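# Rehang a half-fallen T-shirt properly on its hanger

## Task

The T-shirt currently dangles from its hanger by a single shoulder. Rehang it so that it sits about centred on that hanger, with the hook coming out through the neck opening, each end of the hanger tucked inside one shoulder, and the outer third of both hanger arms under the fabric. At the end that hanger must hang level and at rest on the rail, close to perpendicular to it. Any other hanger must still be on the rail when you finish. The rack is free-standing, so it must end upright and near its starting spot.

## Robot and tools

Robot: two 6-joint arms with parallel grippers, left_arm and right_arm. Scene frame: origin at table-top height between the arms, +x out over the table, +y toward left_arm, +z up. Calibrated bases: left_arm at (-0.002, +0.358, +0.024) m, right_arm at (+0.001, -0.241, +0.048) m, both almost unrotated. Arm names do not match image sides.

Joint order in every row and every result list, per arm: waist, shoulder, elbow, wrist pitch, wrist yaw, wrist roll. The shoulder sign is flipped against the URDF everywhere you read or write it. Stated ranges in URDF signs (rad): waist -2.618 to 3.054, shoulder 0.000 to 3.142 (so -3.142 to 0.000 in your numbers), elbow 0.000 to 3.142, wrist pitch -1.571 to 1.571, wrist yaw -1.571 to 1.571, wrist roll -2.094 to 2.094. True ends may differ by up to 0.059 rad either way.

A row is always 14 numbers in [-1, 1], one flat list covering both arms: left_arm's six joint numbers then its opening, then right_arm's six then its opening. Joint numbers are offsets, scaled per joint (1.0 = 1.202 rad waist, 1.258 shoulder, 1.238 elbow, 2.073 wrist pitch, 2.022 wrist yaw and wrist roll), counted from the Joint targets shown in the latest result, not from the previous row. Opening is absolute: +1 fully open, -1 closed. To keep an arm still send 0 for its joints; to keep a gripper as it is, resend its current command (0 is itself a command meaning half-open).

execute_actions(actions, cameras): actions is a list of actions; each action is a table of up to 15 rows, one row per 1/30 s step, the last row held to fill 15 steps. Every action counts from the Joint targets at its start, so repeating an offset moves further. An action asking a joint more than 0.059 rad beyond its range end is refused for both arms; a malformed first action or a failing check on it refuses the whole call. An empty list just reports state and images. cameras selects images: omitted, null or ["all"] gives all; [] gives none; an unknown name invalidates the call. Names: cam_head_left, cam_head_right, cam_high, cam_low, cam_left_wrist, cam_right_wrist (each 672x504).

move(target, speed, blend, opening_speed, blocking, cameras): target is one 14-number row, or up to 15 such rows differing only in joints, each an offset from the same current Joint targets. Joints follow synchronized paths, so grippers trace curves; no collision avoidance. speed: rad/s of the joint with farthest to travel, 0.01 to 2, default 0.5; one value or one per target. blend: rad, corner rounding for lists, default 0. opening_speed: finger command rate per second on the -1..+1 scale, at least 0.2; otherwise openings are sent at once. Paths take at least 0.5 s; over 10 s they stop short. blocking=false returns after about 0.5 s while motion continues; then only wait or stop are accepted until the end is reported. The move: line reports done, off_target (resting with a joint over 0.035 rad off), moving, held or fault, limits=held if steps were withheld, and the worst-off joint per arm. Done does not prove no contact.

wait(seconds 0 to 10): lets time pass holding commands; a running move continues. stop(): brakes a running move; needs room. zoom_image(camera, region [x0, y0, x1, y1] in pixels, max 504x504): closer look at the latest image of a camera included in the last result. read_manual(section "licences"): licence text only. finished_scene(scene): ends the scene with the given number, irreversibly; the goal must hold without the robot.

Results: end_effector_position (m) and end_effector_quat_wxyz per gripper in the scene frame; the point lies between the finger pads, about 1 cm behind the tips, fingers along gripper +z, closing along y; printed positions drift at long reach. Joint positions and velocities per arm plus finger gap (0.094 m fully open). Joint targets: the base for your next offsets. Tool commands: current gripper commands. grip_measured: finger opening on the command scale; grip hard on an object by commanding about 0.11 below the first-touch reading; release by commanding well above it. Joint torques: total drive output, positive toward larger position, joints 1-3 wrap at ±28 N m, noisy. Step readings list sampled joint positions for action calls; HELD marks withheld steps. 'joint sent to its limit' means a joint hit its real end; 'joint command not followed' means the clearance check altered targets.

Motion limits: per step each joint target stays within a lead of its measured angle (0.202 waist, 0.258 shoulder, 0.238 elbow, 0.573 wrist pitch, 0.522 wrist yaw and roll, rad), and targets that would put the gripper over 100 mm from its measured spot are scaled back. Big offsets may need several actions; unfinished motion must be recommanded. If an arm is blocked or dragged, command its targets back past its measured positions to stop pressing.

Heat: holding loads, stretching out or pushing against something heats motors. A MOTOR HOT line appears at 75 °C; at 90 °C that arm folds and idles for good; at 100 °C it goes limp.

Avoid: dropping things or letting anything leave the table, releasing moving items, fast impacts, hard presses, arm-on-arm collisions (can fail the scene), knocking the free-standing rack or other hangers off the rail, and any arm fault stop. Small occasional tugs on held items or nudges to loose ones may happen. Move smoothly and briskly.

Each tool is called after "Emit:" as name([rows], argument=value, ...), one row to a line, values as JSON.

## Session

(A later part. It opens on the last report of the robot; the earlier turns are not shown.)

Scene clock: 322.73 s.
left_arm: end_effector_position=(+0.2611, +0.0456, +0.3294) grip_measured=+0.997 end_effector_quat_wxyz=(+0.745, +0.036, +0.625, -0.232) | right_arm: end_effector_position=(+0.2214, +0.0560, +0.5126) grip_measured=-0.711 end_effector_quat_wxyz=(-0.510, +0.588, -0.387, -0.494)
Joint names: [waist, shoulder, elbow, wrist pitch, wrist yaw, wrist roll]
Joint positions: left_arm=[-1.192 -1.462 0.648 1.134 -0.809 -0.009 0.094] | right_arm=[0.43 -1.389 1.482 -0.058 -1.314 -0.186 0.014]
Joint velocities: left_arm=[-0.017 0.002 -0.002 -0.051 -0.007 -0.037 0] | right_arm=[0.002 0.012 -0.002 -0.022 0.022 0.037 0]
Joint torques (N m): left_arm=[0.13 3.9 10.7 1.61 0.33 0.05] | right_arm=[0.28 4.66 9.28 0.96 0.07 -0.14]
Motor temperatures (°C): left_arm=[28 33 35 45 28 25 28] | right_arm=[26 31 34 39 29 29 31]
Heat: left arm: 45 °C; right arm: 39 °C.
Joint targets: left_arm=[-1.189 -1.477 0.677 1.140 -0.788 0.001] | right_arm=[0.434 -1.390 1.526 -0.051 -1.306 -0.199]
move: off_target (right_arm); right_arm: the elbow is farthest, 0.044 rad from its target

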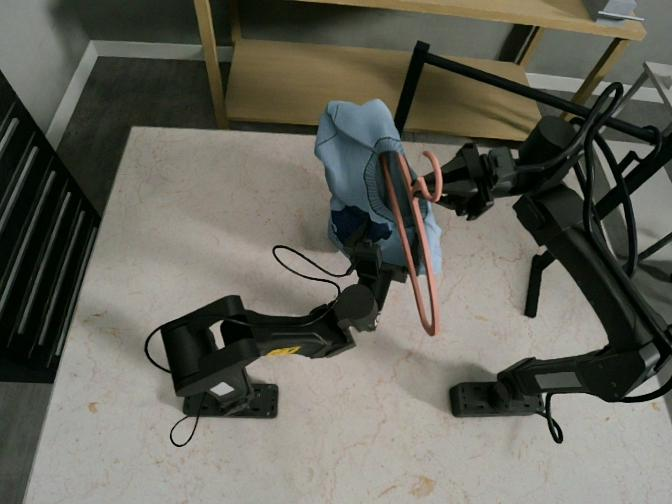

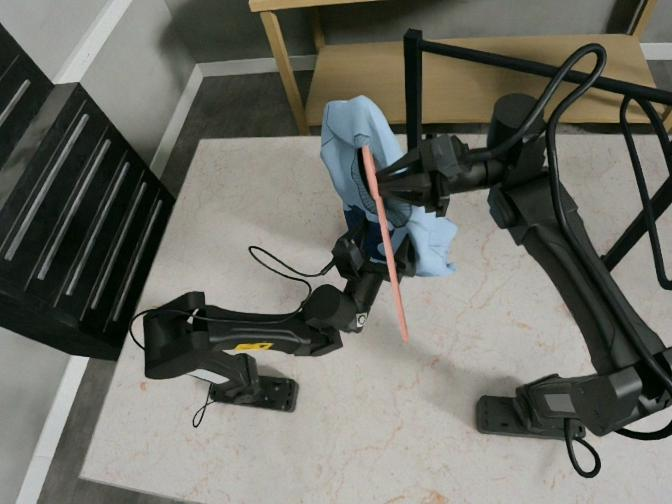

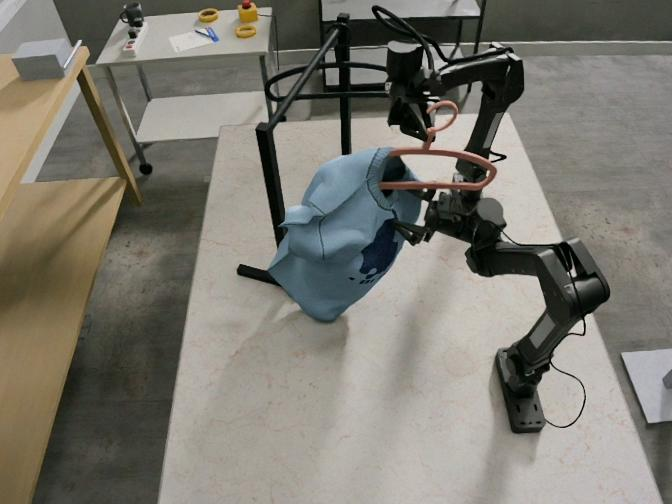

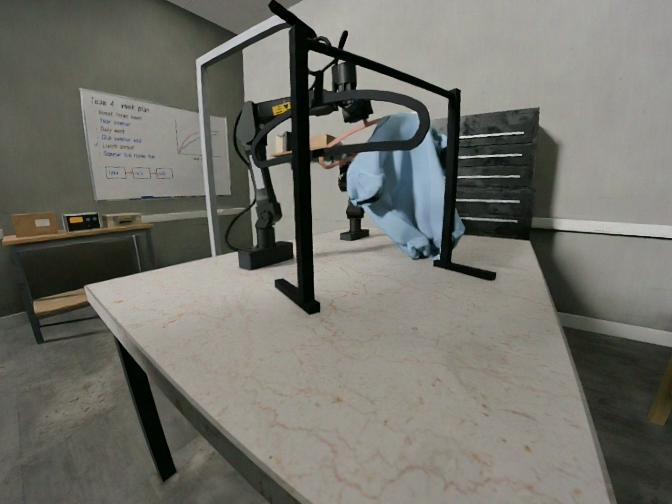

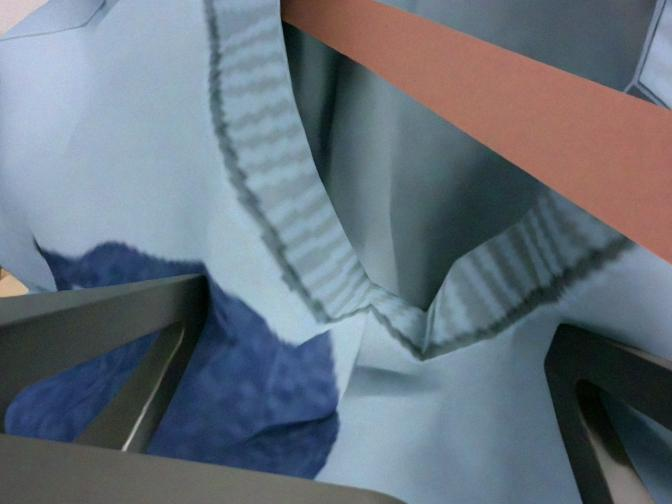

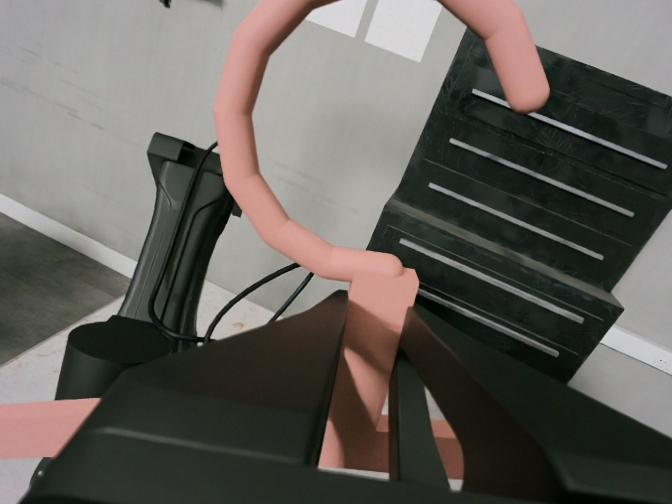

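Emit:
move(target=[0.007,-0.0435,0.0615,-0.01,0,0,1,0,0,0,0,0,0,-1], speed=0.2, cameras=["cam_left_wrist","cam_high","cam_head_left"])

Emit:
zoom_image(camera="cam_high", region=[340, 120, 500, 280])

Scene clock: 324.10 s.
left_arm: end_effector_position=(+0.2691, +0.0335, +0.3351) grip_measured=+0.997 end_effector_quat_wxyz=(+0.748, +0.033, +0.622, -0.230) | right_arm: end_effector_position=(+0.2218, +0.0557, +0.5126) grip_measured=-0.711 end_effector_quat_wxyz=(-0.510, +0.587, -0.388, -0.494)
Joint names: [waist, shoulder, elbow, wrist pitch, wrist yaw, wrist roll]
Joint positions: left_arm=[-1.184 -1.517 0.714 1.134 -0.809 -0.001 0.094] | right_arm=[0.429 -1.389 1.482 -0.058 -1.314 -0.184 0.014]
Joint velocities: left_arm=[-0.027 0.002 -0.002 0.081 0.037 0.022 0] | right_arm=[-0.017 -0.012 -0.002 0.051 -0.007 -0.007 -0.002]
Joint torques (N m): left_arm=[0.27 4.29 11.75 1.4 0.36 0.11] | right_arm=[0.38 4.67 9.25 0.96 0.06 -0.14]
Motor temperatures (°C): left_arm=[28 33 35 45 28 25 28] | right_arm=[26 31 34 39 29 29 31]
Heat: left arm: 45 °C; right arm: 39 °C.
Joint targets: left_arm=[-1.181 -1.532 0.753 1.120 -0.788 0.001] | right_arm=[0.434 -1.390 1.526 -0.051 -1.306 -0.199]
move: off_target (left_arm, right_arm); left_arm: the elbow is farthest, 0.039 rad from its target; right_arm: the elbow is farthest, 0.044 rad from its target
Images, in order (width x height): cam_head_left 672x504, cam_high 672x504, cam_left_wrist 672x504.

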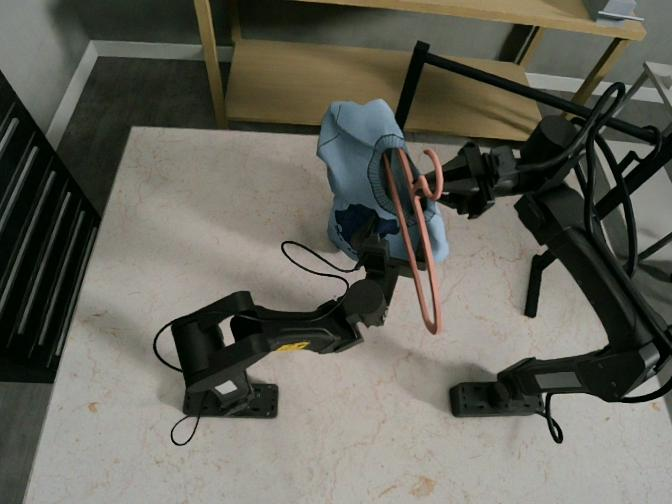

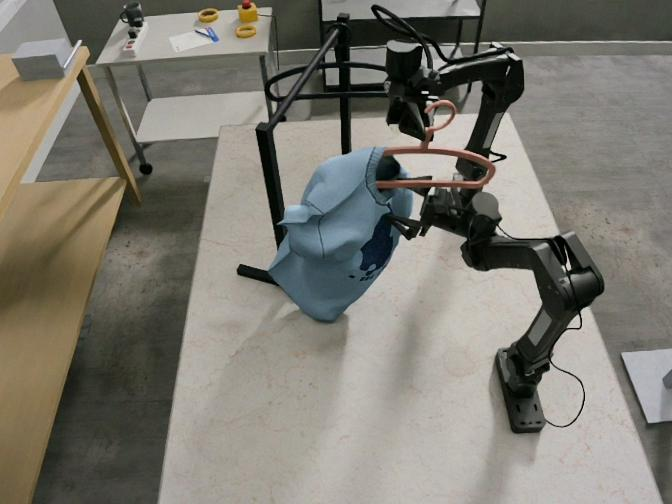

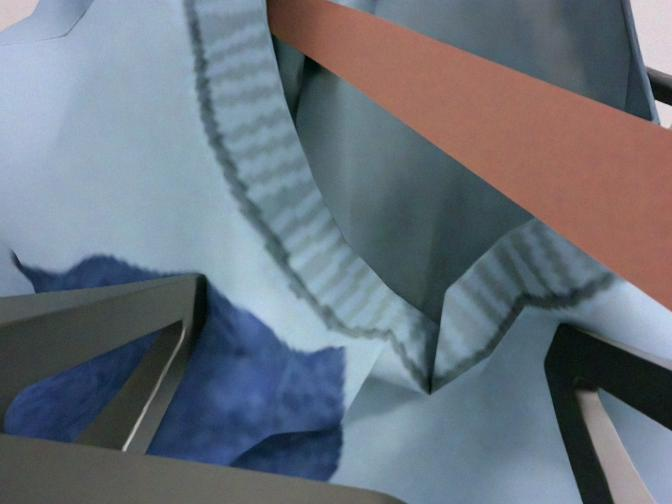

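Scaled by 3.150 from the camera's 672x504 image, which has a finer 960x720 frame.

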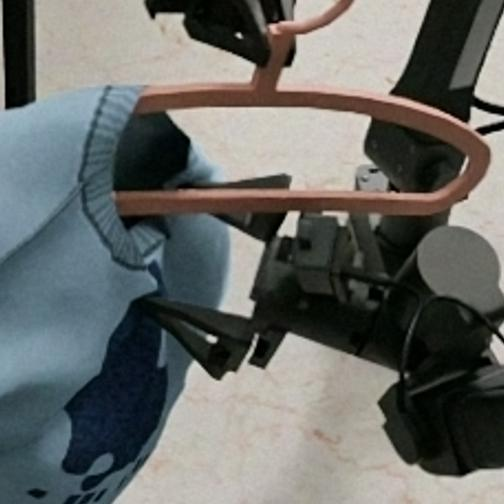

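Emit:
move(target=[-0.0125,0,0,0,0.02,0,1,0,0,0,0,0,0,-1], speed=0.2, cameras=[])

Emit:
move(target=[0,0,0,0,0,0,-0.4,0,0,0,0,0,0,-1], opening_speed=1.2, cameras=["cam_left_wrist","cam_high","cam_head_left"])

Scene clock: 325.23 s.
left_arm: end_effector_position=(+0.2664, +0.0284, +0.3363) grip_measured=+0.997 end_effector_quat_wxyz=(+0.747, +0.044, +0.618, -0.240) | right_arm: end_effector_position=(+0.2215, +0.0557, +0.5126) grip_measured=-0.711 end_effector_quat_wxyz=(-0.508, +0.586, -0.389, -0.496)
Joint names: [waist, shoulder, elbow, wrist pitch, wrist yaw, wrist roll]
Joint positions: left_arm=[-1.186 -1.517 0.714 1.134 -0.779 -0.001 0.094] | right_arm=[0.429 -1.389 1.482 -0.058 -1.316 -0.178 0.014]
Joint velocities: left_arm=[-0.002 -0.002 0.002 -0.007 0.051 -0.051 0] | right_arm=[0.012 0.007 -0.002 -0.051 -0.022 -0.051 -0.001]
Joint torques (N m): left_arm=[-0.88 4.26 12.03 1.38 0.48 0.07] | right_arm=[0.36 4.7 9.28 0.96 0.08 -0.22]
Motor temperatures (°C): left_arm=[28 33 35 45 28 25 28] | right_arm=[26 31 34 39 29 29 31]
Heat: left arm: 45 °C; right arm: 39 °C.
Joint targets: left_arm=[-1.196 -1.532 0.753 1.120 -0.747 0.001] | right_arm=[0.434 -1.390 1.526 -0.051 -1.306 -0.199]
move: off_target (left_arm, right_arm); left_arm: the elbow is farthest, 0.039 rad from its target; right_arm: the elbow is farthest, 0.044 rad from its target
No camera images: "cameras" was empty.

Scene clock: 326.63 s.
left_arm: end_effector_position=(+0.2663, +0.0281, +0.3363) grip_measured=-0.397 end_effector_quat_wxyz=(+0.747, +0.045, +0.618, -0.240) | right_arm: end_effector_position=(+0.2215, +0.0557, +0.5126) grip_measured=-0.711 end_effector_quat_wxyz=(-0.508, +0.586, -0.389, -0.496)
Joint names: [waist, shoulder, elbow, wrist pitch, wrist yaw, wrist roll]
Joint positions: left_arm=[-1.186 -1.517 0.714 1.134 -0.778 -0.001 0.028] | right_arm=[0.429 -1.389 1.482 -0.058 -1.316 -0.178 0.014]
Joint velocities: left_arm=[0.002 0.007 -0.002 -0.022 0.051 -0.037 0.001] | right_arm=[-0.007 0.002 0.002 -0.022 -0.037 -0.051 0]
Joint torques (N m): left_arm=[-0.77 4.46 11.78 1.42 0.44 0.05] | right_arm=[0.36 4.68 9.26 0.96 0.09 -0.23]
Motor temperatures (°C): left_arm=[28 33 35 45 28 25 28] | right_arm=[26 31 34 39 29 29 31]
Heat: left arm: 45 °C; right arm: 39 °C.
Joint targets: left_arm=[-1.196 -1.532 0.753 1.120 -0.747 0.001] | right_arm=[0.434 -1.390 1.526 -0.051 -1.306 -0.199]
move: off_target (left_arm, right_arm); left_arm: the elbow is farthest, 0.039 rad from its target; right_arm: the elbow is farthest, 0.044 rad from its target
Images, in order (width x height): cam_head_left 672x504, cam_high 672x504, cam_left_wrist 672x504.

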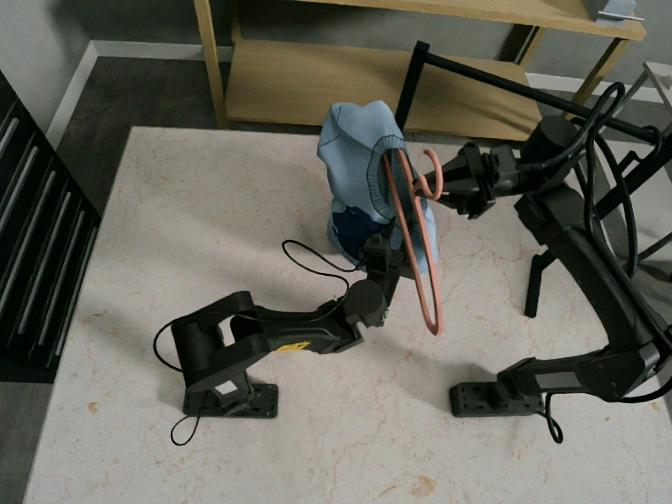

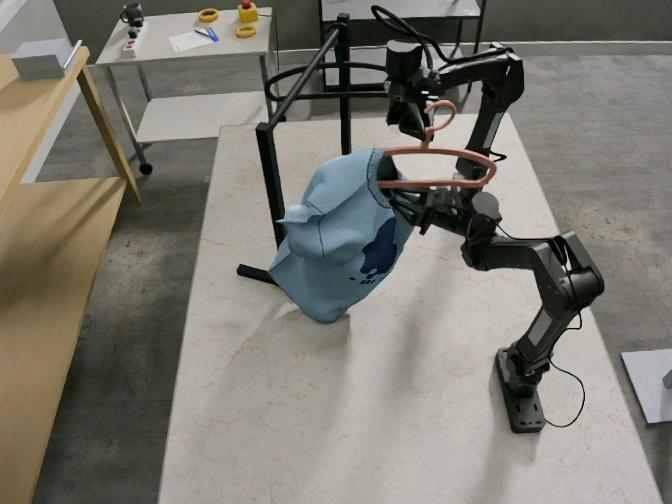

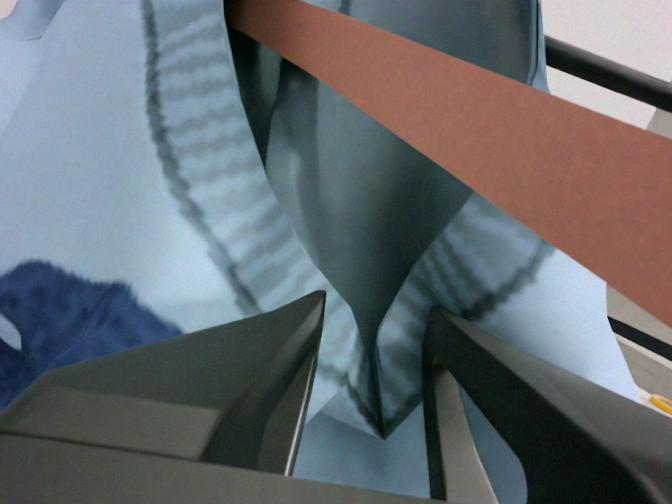

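Ideal alignment; closing firmly.

Emit:
move(target=[0,0,0,0,0,0,-0.98,0,0,0,0,0,0,-1], opening_speed=0.8, cameras=["cam_left_wrist","cam_high","cam_head_left"])

Scene clock: 327.70 s.
left_arm: end_effector_position=(+0.2663, +0.0281, +0.3363) grip_measured=-0.977 end_effector_quat_wxyz=(+0.747, +0.045, +0.618, -0.240) | right_arm: end_effector_position=(+0.2215, +0.0557, +0.5124) grip_measured=-0.711 end_effector_quat_wxyz=(-0.508, +0.586, -0.390, -0.496)
Joint names: [waist, shoulder, elbow, wrist pitch, wrist yaw, wrist roll]
Joint positions: left_arm=[-1.186 -1.517 0.714 1.134 -0.778 -0.001 0.001] | right_arm=[0.429 -1.389 1.482 -0.059 -1.316 -0.178 0.014]
Joint velocities: left_arm=[-0.012 -0.007 0.002 -0.037 0.007 0.051 -0.001] | right_arm=[0.007 -0.002 -0.007 0.007 -0.051 0.007 -0.001]
Joint torques (N m): left_arm=[-0.88 4.34 11.66 1.39 0.43 0.09] | right_arm=[0.35 4.67 9.28 0.97 0.09 -0.22]
Motor temperatures (°C): left_arm=[28 33 35 45 28 25 28] | right_arm=[26 31 34 39 29 29 31]
Heat: left arm: 45 °C; right arm: 39 °C.
Joint targets: left_arm=[-1.196 -1.532 0.753 1.120 -0.747 0.001] | right_arm=[0.434 -1.390 1.526 -0.051 -1.306 -0.199]
move: off_target (left_arm, right_arm); left_arm: the elbow is farthest, 0.039 rad from its target; right_arm: the elbow is farthest, 0.044 rad from its target
Images, in order (width x height): cam_head_left 672x504, cam_high 672x504, cam_left_wrist 672x504.

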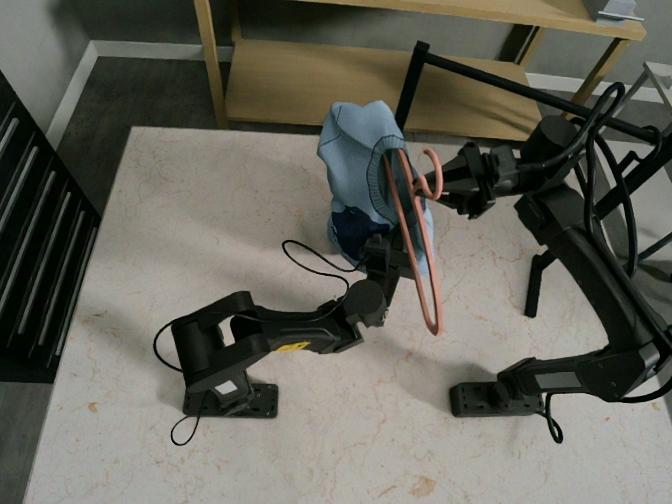

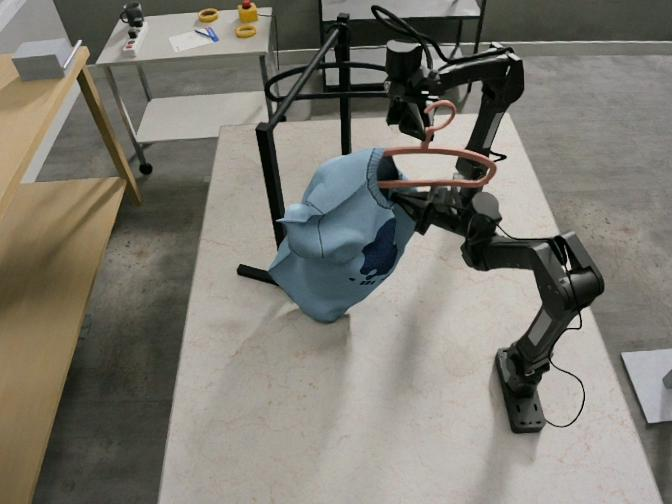

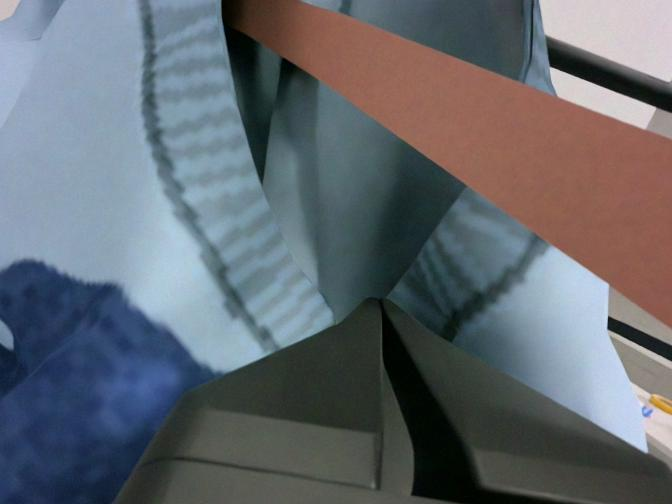

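Emit:
execute_actions(actions=[])

Scene clock: 329.37 s.
left_arm: end_effector_position=(+0.2663, +0.0281, +0.3363) grip_measured=-0.977 end_effector_quat_wxyz=(+0.747, +0.045, +0.618, -0.240) | right_arm: end_effector_position=(+0.2215, +0.0557, +0.5124) grip_measured=-0.711 end_effector_quat_wxyz=(-0.508, +0.586, -0.390, -0.496)
Joint names: [waist, shoulder, elbow, wrist pitch, wrist yaw, wrist roll]
Joint positions: left_arm=[-1.186 -1.517 0.714 1.134 -0.778 -0.001 0.001] | right_arm=[0.429 -1.389 1.482 -0.059 -1.316 -0.178 0.014]
Joint velocities: left_arm=[-0.002 -0.002 -0.002 0.007 0.037 -0.081 0] | right_arm=[0.022 0.032 -0.022 -0.051 -0.066 -0.022 0]
Joint torques (N m): left_arm=[-0.88 4.33 11.81 1.43 0.37 0.08] | right_arm=[0.36 4.68 9.25 0.96 0.08 -0.22]
Motor temperatures (°C): left_arm=[28 33 35 45 28 25 28] | right_arm=[26 31 34 39 29 29 31]
Heat: left arm: 45 °C; right arm: 39 °C.
Joint targets: left_arm=[-1.196 -1.532 0.753 1.120 -0.747 0.001] | right_arm=[0.434 -1.390 1.526 -0.051 -1.306 -0.199]
Tool commands: left_gripper/opening=-0.98 right_gripper/opening=-1.0

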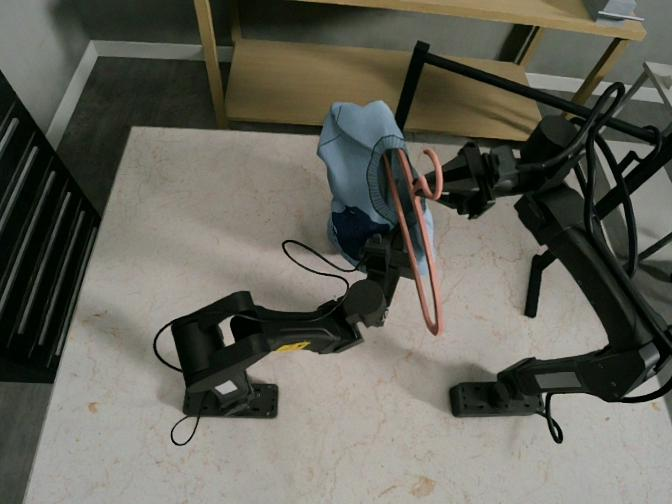

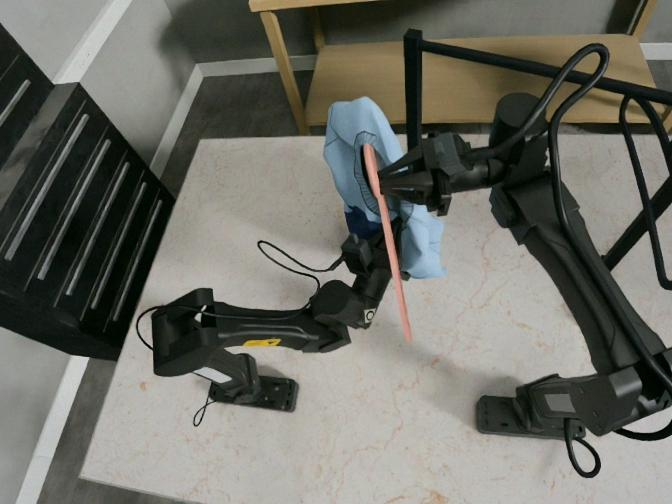

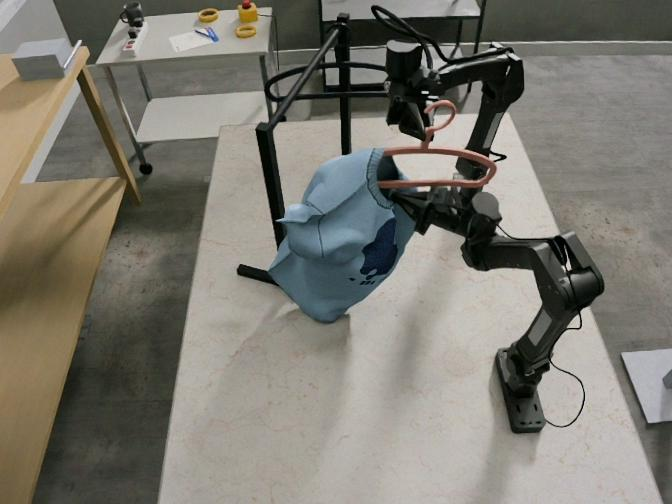

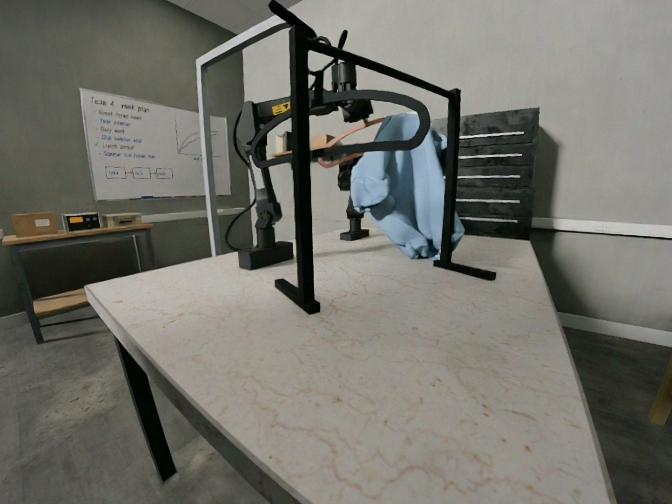

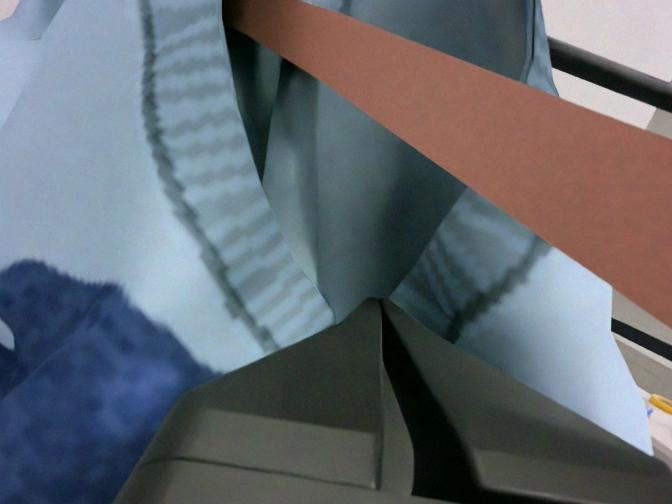

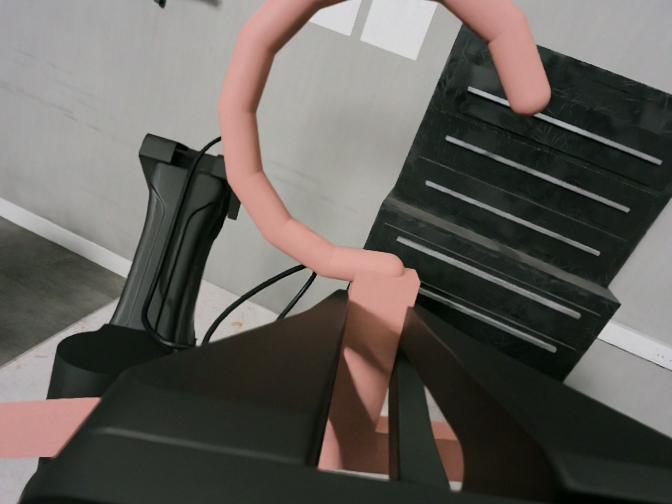

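Emit:
move(target=[-0.291,0.156,-0.143,-0.01,-0.129,0,-0.98,0,0,0,0,0,0,-1], speed=0.25, cameras=["cam_head_left","cam_high","cam_left_wrist"])

Scene clock: 332.40 s.
left_arm: end_effector_position=(+0.1575, +0.0228, +0.3315) grip_measured=-0.977 end_effector_quat_wxyz=(+0.706, +0.074, +0.637, -0.301) | right_arm: end_effector_position=(+0.2190, +0.0578, +0.5112) grip_measured=-0.711 end_effector_quat_wxyz=(-0.501, +0.586, -0.393, -0.502)
Joint names: [waist, shoulder, elbow, wrist pitch, wrist yaw, wrist roll]
Joint positions: left_arm=[-1.544 -1.35 0.595 1.093 -1.003 0 0.001] | right_arm=[0.438 -1.39 1.483 -0.071 -1.316 -0.173 0.014]
Joint velocities: left_arm=[0.002 -0.012 -0.017 0.007 -0.037 0.037 0] | right_arm=[0.002 -0.007 0.002 -0.081 0.051 -0.081 -0.001]
Joint torques (N m): left_arm=[-0.14 5.07 6.37 1.49 0.08 0] | right_arm=[-0.34 4.75 9.21 1.1 0.08 -0.26]
Motor temperatures (°C): left_arm=[28 33 35 44 28 25 28] | right_arm=[26 31 34 39 29 29 31]
Heat: left arm: 44 °C; right arm: 39 °C.
Joint targets: left_arm=[-1.546 -1.335 0.576 1.099 -1.008 0.001] | right_arm=[0.434 -1.390 1.525 -0.051 -1.306 -0.199]
move: off_target (right_arm); right_arm: the elbow is farthest, 0.043 rad from its target
Images, in order (width x height): cam_head_left 672x504, cam_high 672x504, cam_left_wrist 672x504.

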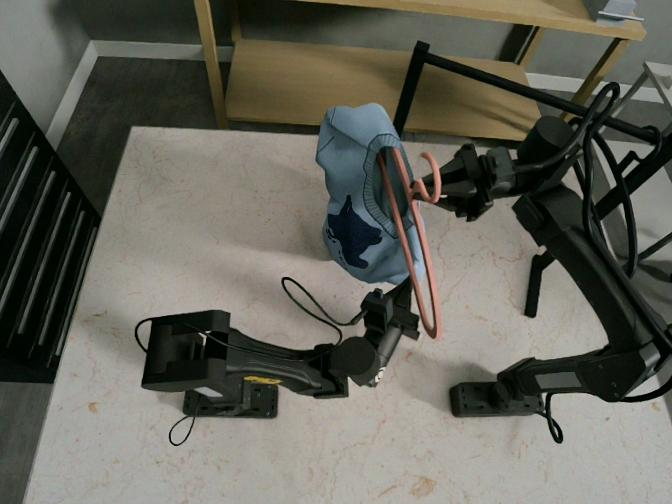

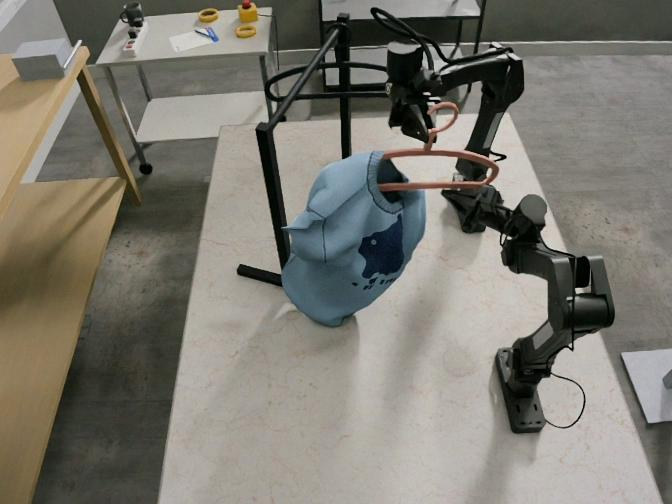

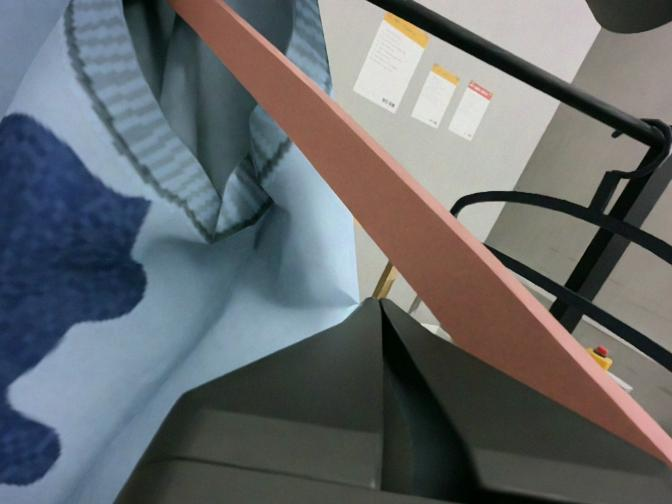

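Emit:
execute_actions([
  [[0,0,0,0,0,0,-0.8,0,0,0,0,0,0,-1]],
  [[0,0,0,0,0,0,-0.3,0,0,0,0,0,0,-1]],
  [[0,0,0,0,0,0,0.6,0,0,0,0,0,0,-1]],
  [[0,0,0,0,0,0,1,0,0,0,0,0,0,-1]],
], cameras=["cam_head_left","cam_high","cam_left_wrist"])

Emit:
zoom_image(camera="cam_high", region=[280, 120, 520, 340])

Emit:
zoom_image(camera="cam_head_left", region=[300, 90, 480, 350])

Scene clock: 335.07 s.
left_arm: end_effector_position=(+0.1609, +0.0288, +0.3279) grip_measured=+0.996 end_effector_quat_wxyz=(+0.708, +0.064, +0.643, -0.285) | right_arm: end_effector_position=(+0.2163, +0.0565, +0.5110) grip_measured=-0.711 end_effector_quat_wxyz=(-0.492, +0.586, -0.393, -0.510)
Joint names: [waist, shoulder, elbow, wrist pitch, wrist yaw, wrist roll]
Joint positions: left_arm=[-1.544 -1.35 0.591 1.093 -1.042 0.006 0.094] | right_arm=[0.436 -1.39 1.483 -0.073 -1.335 -0.158 0.014]
Joint velocities: left_arm=[0.017 0.012 -0.012 0.051 -0.007 -0.037 0] | right_arm=[-0.017 0.017 0.007 -0.066 -0.051 -0.037 0]
Joint torques (N m): left_arm=[-0.31 5.22 6.58 1.43 0.53 -0.03] | right_arm=[-0.1 4.74 9.17 1.08 0.27 -0.43]
Motor temperatures (°C): left_arm=[28 33 35 44 28 25 28] | right_arm=[26 31 34 39 29 29 31]
Heat: left arm: 44 °C; right arm: 39 °C.
Joint targets: left_arm=[-1.546 -1.335 0.576 1.099 -1.008 0.001] | right_arm=[0.434 -1.390 1.525 -0.051 -1.306 -0.199]
Step readings (joint positions of left_arm | right_arm):
0: [-1.544 -1.350 0.595 1.093 -1.003 0.000] | [0.438 -1.390 1.483 -0.071 -1.316 -0.175]
1: [-1.544 -1.350 0.595 1.093 -1.003 0.000] | [0.438 -1.390 1.483 -0.071 -1.316 -0.175]
2: [-1.544 -1.350 0.595 1.093 -1.005 0.000] | [0.438 -1.390 1.483 -0.071 -1.316 -0.175]
4: [-1.544 -1.350 0.595 1.093 -1.005 0.000] | [0.438 -1.390 1.483 -0.071 -1.316 -0.175]
8: [-1.544 -1.350 0.595 1.093 -1.005 0.000] | [0.438 -1.390 1.483 -0.071 -1.316 -0.175]
15: [-1.544 -1.350 0.595 1.093 -1.005 0.000] | [0.438 -1.390 1.483 -0.071 -1.316 -0.175]
16: [-1.544 -1.350 0.595 1.093 -1.006 0.000] | [0.438 -1.390 1.483 -0.071 -1.317 -0.175]
17: [-1.544 -1.350 0.595 1.093 -1.008 0.000] | [0.438 -1.390 1.483 -0.071 -1.317 -0.175]
19: [-1.544 -1.350 0.595 1.093 -1.013 0.000] | [0.438 -1.390 1.483 -0.071 -1.317 -0.175]
23: [-1.544 -1.350 0.595 1.093 -1.016 0.000] | [0.438 -1.390 1.483 -0.071 -1.317 -0.175]
30: [-1.544 -1.350 0.595 1.093 -1.017 0.000] | [0.437 -1.390 1.483 -0.071 -1.317 -0.175]
31: [-1.544 -1.350 0.595 1.093 -1.019 0.000] | [0.437 -1.390 1.483 -0.071 -1.317 -0.175]
32: [-1.544 -1.350 0.595 1.093 -1.020 0.000] | [0.437 -1.390 1.483 -0.071 -1.319 -0.173]
34: [-1.544 -1.350 0.595 1.093 -1.028 0.000] | [0.437 -1.390 1.483 -0.073 -1.325 -0.169]
38: [-1.544 -1.350 0.591 1.093 -1.034 0.000] | [0.437 -1.390 1.483 -0.073 -1.329 -0.166]
45: [-1.544 -1.350 0.591 1.093 -1.036 0.000] | [0.437 -1.390 1.483 -0.073 -1.329 -0.166]
46: [-1.544 -1.350 0.591 1.093 -1.036 0.002] | [0.437 -1.390 1.483 -0.073 -1.329 -0.166]
47: [-1.544 -1.350 0.591 1.093 -1.037 0.006] | [0.437 -1.390 1.483 -0.073 -1.331 -0.163]
49: [-1.544 -1.350 0.591 1.093 -1.040 0.006] | [0.437 -1.390 1.483 -0.073 -1.334 -0.160]
53: [-1.544 -1.350 0.591 1.093 -1.042 0.006] | [0.436 -1.390 1.483 -0.073 -1.335 -0.158]
60: [-1.544 -1.350 0.591 1.093 -1.042 0.006] | [0.436 -1.390 1.483 -0.073 -1.335 -0.158]
Images, in order (width x height): cam_head_left 672x504, cam_high 672x504, cam_left_wrist 672x504.

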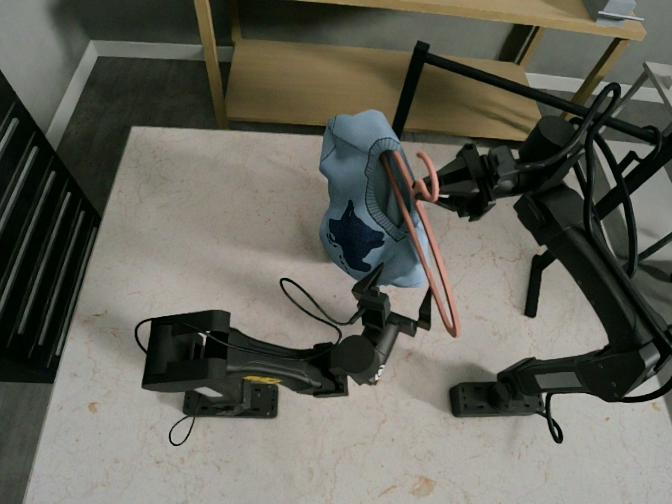

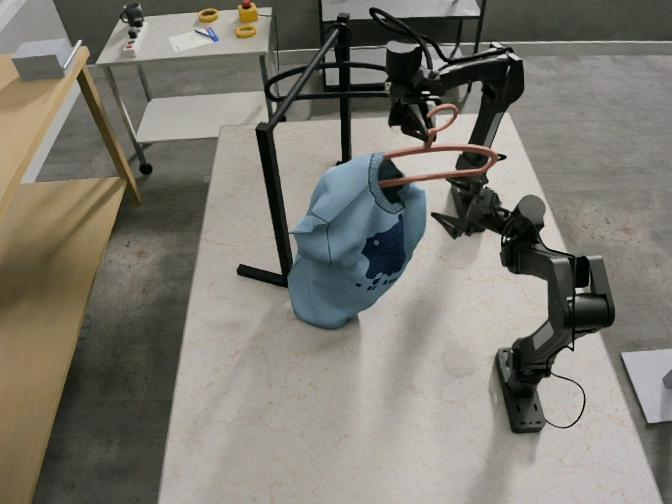

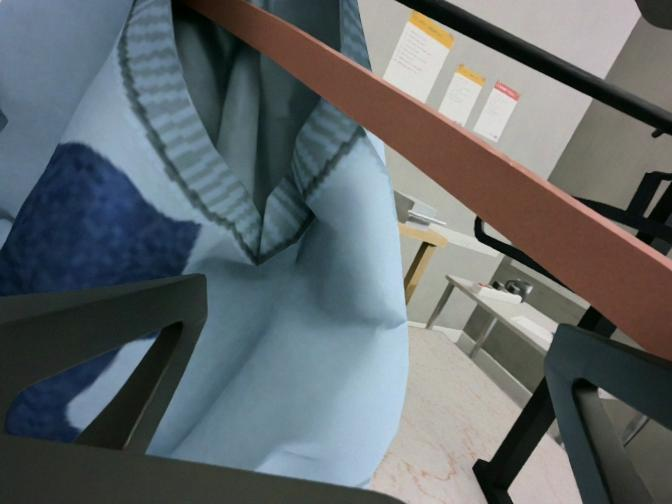

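Scaled by 2.100 from the camera's 672x504 image, which has a finer 960x720 frame.

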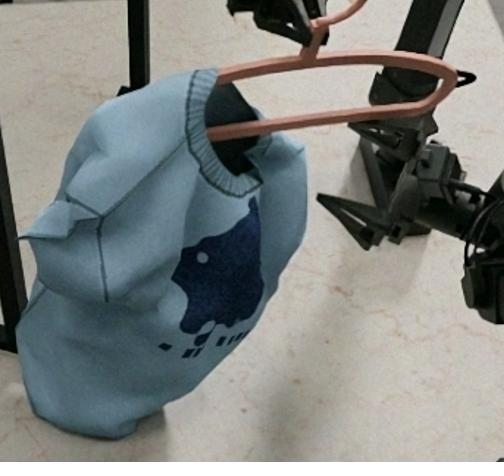

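Scaled by 1.938 from the camera's 672x504 image, which has a finer 960x720 frame.

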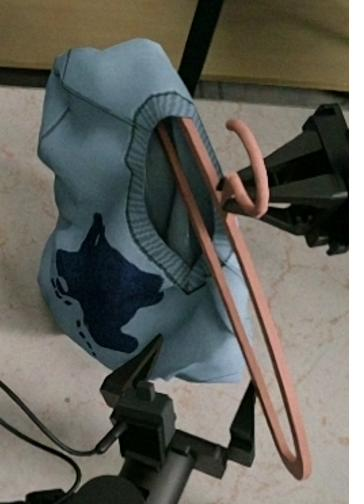

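Emit:
move(target=[0.291,-0.157,0.143,0.01,0.129,0,1,0,0,0,0,0,0,-1], speed=0.25, cameras=["cam_head_left","cam_high","cam_left_wrist"])

Emit:
zoom_image(camera="cam_head_left", region=[300, 90, 480, 350])

Scene clock: 337.67 s.
left_arm: end_effector_position=(+0.2625, +0.0208, +0.3343) grip_measured=+0.997 end_effector_quat_wxyz=(+0.742, +0.062, +0.623, -0.239) | right_arm: end_effector_position=(+0.2205, +0.0563, +0.5119) grip_measured=-0.711 end_effector_quat_wxyz=(-0.502, +0.586, -0.393, -0.500)
Joint names: [waist, shoulder, elbow, wrist pitch, wrist yaw, wrist roll]
Joint positions: left_arm=[-1.198 -1.514 0.724 1.093 -0.767 0 0.094] | right_arm=[0.432 -1.391 1.486 -0.073 -1.319 -0.175 0.014]
Joint velocities: left_arm=[-0.002 -0.002 -0.002 0.007 0.007 -0.066 -0.001] | right_arm=[-0.022 0.022 0.017 -0.037 0.051 0.022 -0.001]
Joint torques (N m): left_arm=[0.09 3.96 10.76 1.81 0.33 0] | right_arm=[0.2 4.83 8.92 1.1 0.11 -0.25]
Motor temperatures (°C): left_arm=[28 33 35 45 28 25 28] | right_arm=[26 31 34 39 29 29 31]
Heat: left arm: 45 °C; right arm: 39 °C.
Joint targets: left_arm=[-1.195 -1.533 0.754 1.120 -0.747 0.001] | right_arm=[0.434 -1.390 1.525 -0.051 -1.306 -0.199]
move: off_target (right_arm); right_arm: the elbow is farthest, 0.039 rad from its target
Images, in order (width x height): cam_head_left 672x504, cam_high 672x504, cam_left_wrist 672x504.

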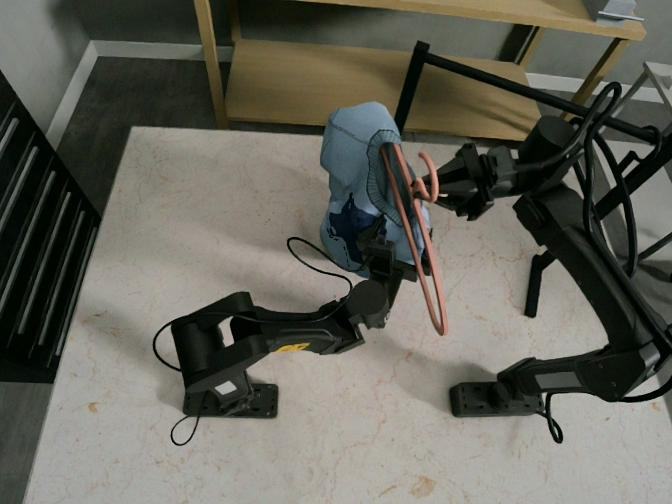

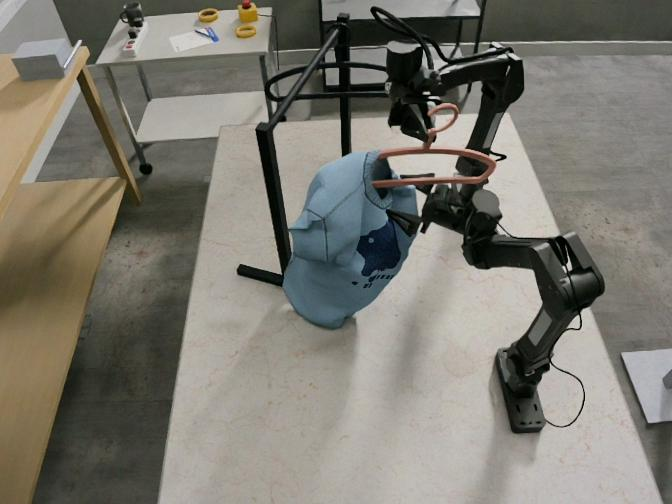

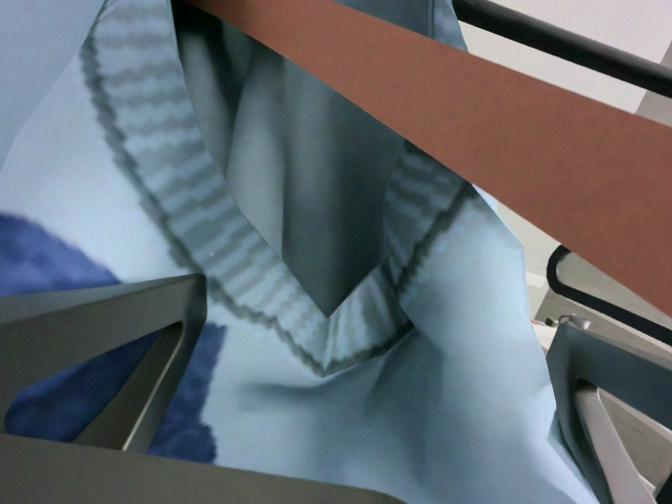

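Scaled by 1.938 from the camera's 672x504 image, which has a finer 960x720 frame.

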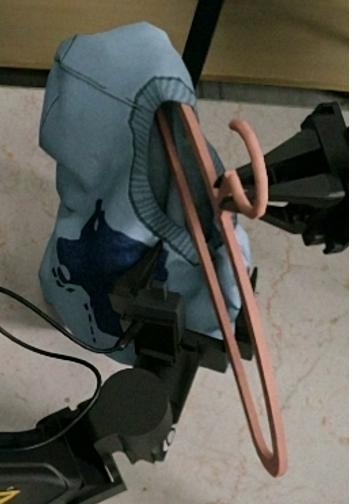

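Emit:
move(target=[0.05,-0.0164,0.0592,-0.0256,0.03,0,1,0,0,0,0,0,0,-1], speed=0.15, cameras=["cam_high","cam_left_wrist"])

Emit:
move(target=[0,0,0,0,0,0,-0.6,0,0,0,0,0,0,-1], opening_speed=0.8, cameras=["cam_left_wrist"])

Scene clock: 339.03 s.
left_arm: end_effector_position=(+0.2817, +0.0172, +0.3439) grip_measured=+0.997 end_effector_quat_wxyz=(+0.748, +0.066, +0.616, -0.236) | right_arm: end_effector_position=(+0.2223, +0.0567, +0.5119) grip_measured=-0.711 end_effector_quat_wxyz=(-0.505, +0.583, -0.396, -0.498)
Joint names: [waist, shoulder, elbow, wrist pitch, wrist yaw, wrist roll]
Joint positions: left_arm=[-1.14 -1.544 0.781 1.073 -0.707 0.006 0.094] | right_arm=[0.432 -1.391 1.486 -0.073 -1.308 -0.175 0.014]
Joint velocities: left_arm=[-0.002 -0.002 0.012 -0.081 -0.037 0.007 0.001] | right_arm=[0.017 0.007 -0.007 -0.051 -0.007 -0.11 0]
Joint torques (N m): left_arm=[0.53 5.08 12.74 1.53 0.33 -0.04] | right_arm=[0.18 4.82 8.94 1.1 0.06 -0.25]
Motor temperatures (°C): left_arm=[28 33 35 45 28 25 28] | right_arm=[26 31 34 39 29 29 31]
Heat: left arm: 45 °C; right arm: 39 °C.
Joint targets: left_arm=[-1.135 -1.553 0.827 1.067 -0.687 0.001] | right_arm=[0.434 -1.390 1.525 -0.051 -1.306 -0.199]
move: off_target (left_arm, right_arm); left_arm: the elbow is farthest, 0.047 rad from its target; right_arm: the elbow is farthest, 0.039 rad from its target
Images, in order (width x height): cam_high 672x504, cam_left_wrist 672x504.

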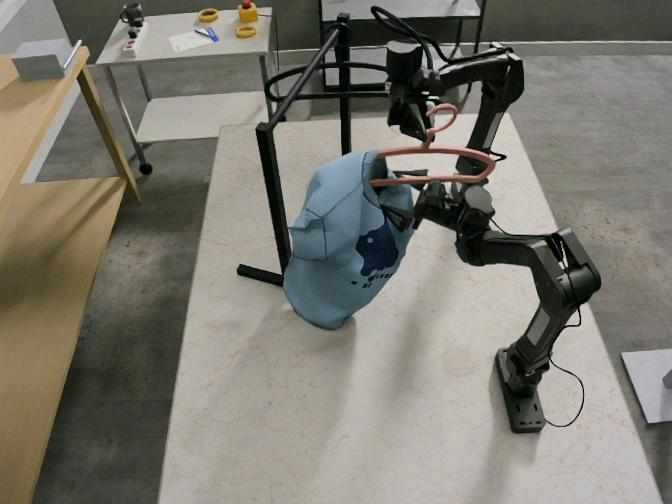

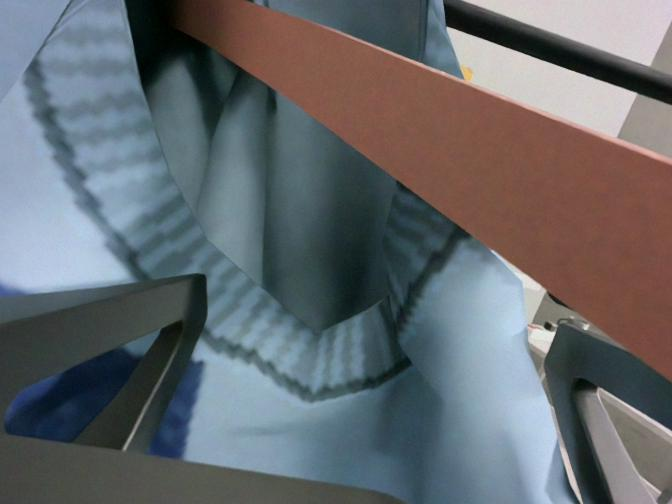

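Scene clock: 341.27 s.
left_arm: end_effector_position=(+0.2815, +0.0169, +0.3439) grip_measured=-0.597 end_effector_quat_wxyz=(+0.748, +0.067, +0.616, -0.237) | right_arm: end_effector_position=(+0.2221, +0.0566, +0.5119) grip_measured=-0.711 end_effector_quat_wxyz=(-0.505, +0.584, -0.396, -0.498)
Joint names: [waist, shoulder, elbow, wrist pitch, wrist yaw, wrist roll]
Joint positions: left_arm=[-1.14 -1.544 0.781 1.073 -0.706 0.006 0.019] | right_arm=[0.432 -1.391 1.486 -0.073 -1.309 -0.175 0.014]
Joint velocities: left_arm=[-0.022 0.002 0.007 0.007 0.037 0.007 0] | right_arm=[0.002 -0.002 -0.017 -0.022 -0.037 -0.007 -0.002]
Joint torques (N m): left_arm=[0.68 5.03 12.63 1.57 0.3 -0.02] | right_arm=[0.18 4.85 8.94 1.1 0.06 -0.26]
Motor temperatures (°C): left_arm=[28 33 35 45 28 25 28] | right_arm=[26 31 33 39 29 29 31]
Heat: left arm: 45 °C; right arm: 39 °C.
Joint targets: left_arm=[-1.135 -1.553 0.827 1.067 -0.687 0.001] | right_arm=[0.434 -1.390 1.525 -0.051 -1.306 -0.199]
move: off_target (left_arm, right_arm); left_arm: the elbow is farthest, 0.046 rad from its target; right_arm: the elbow is farthest, 0.039 rad from its target
Images, in order (width x height): cam_left_wrist 672x504.

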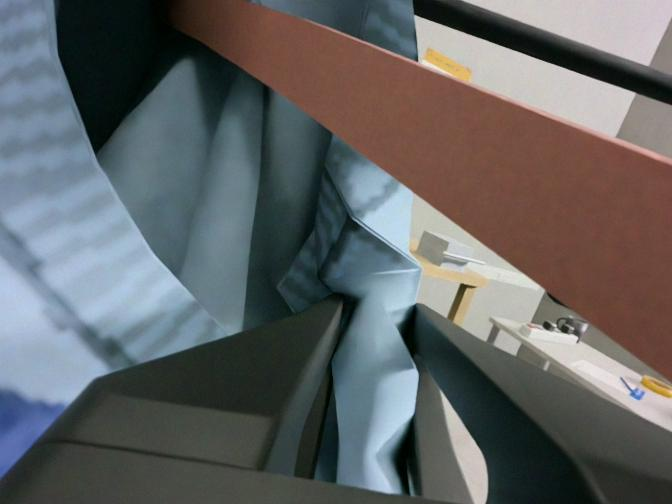

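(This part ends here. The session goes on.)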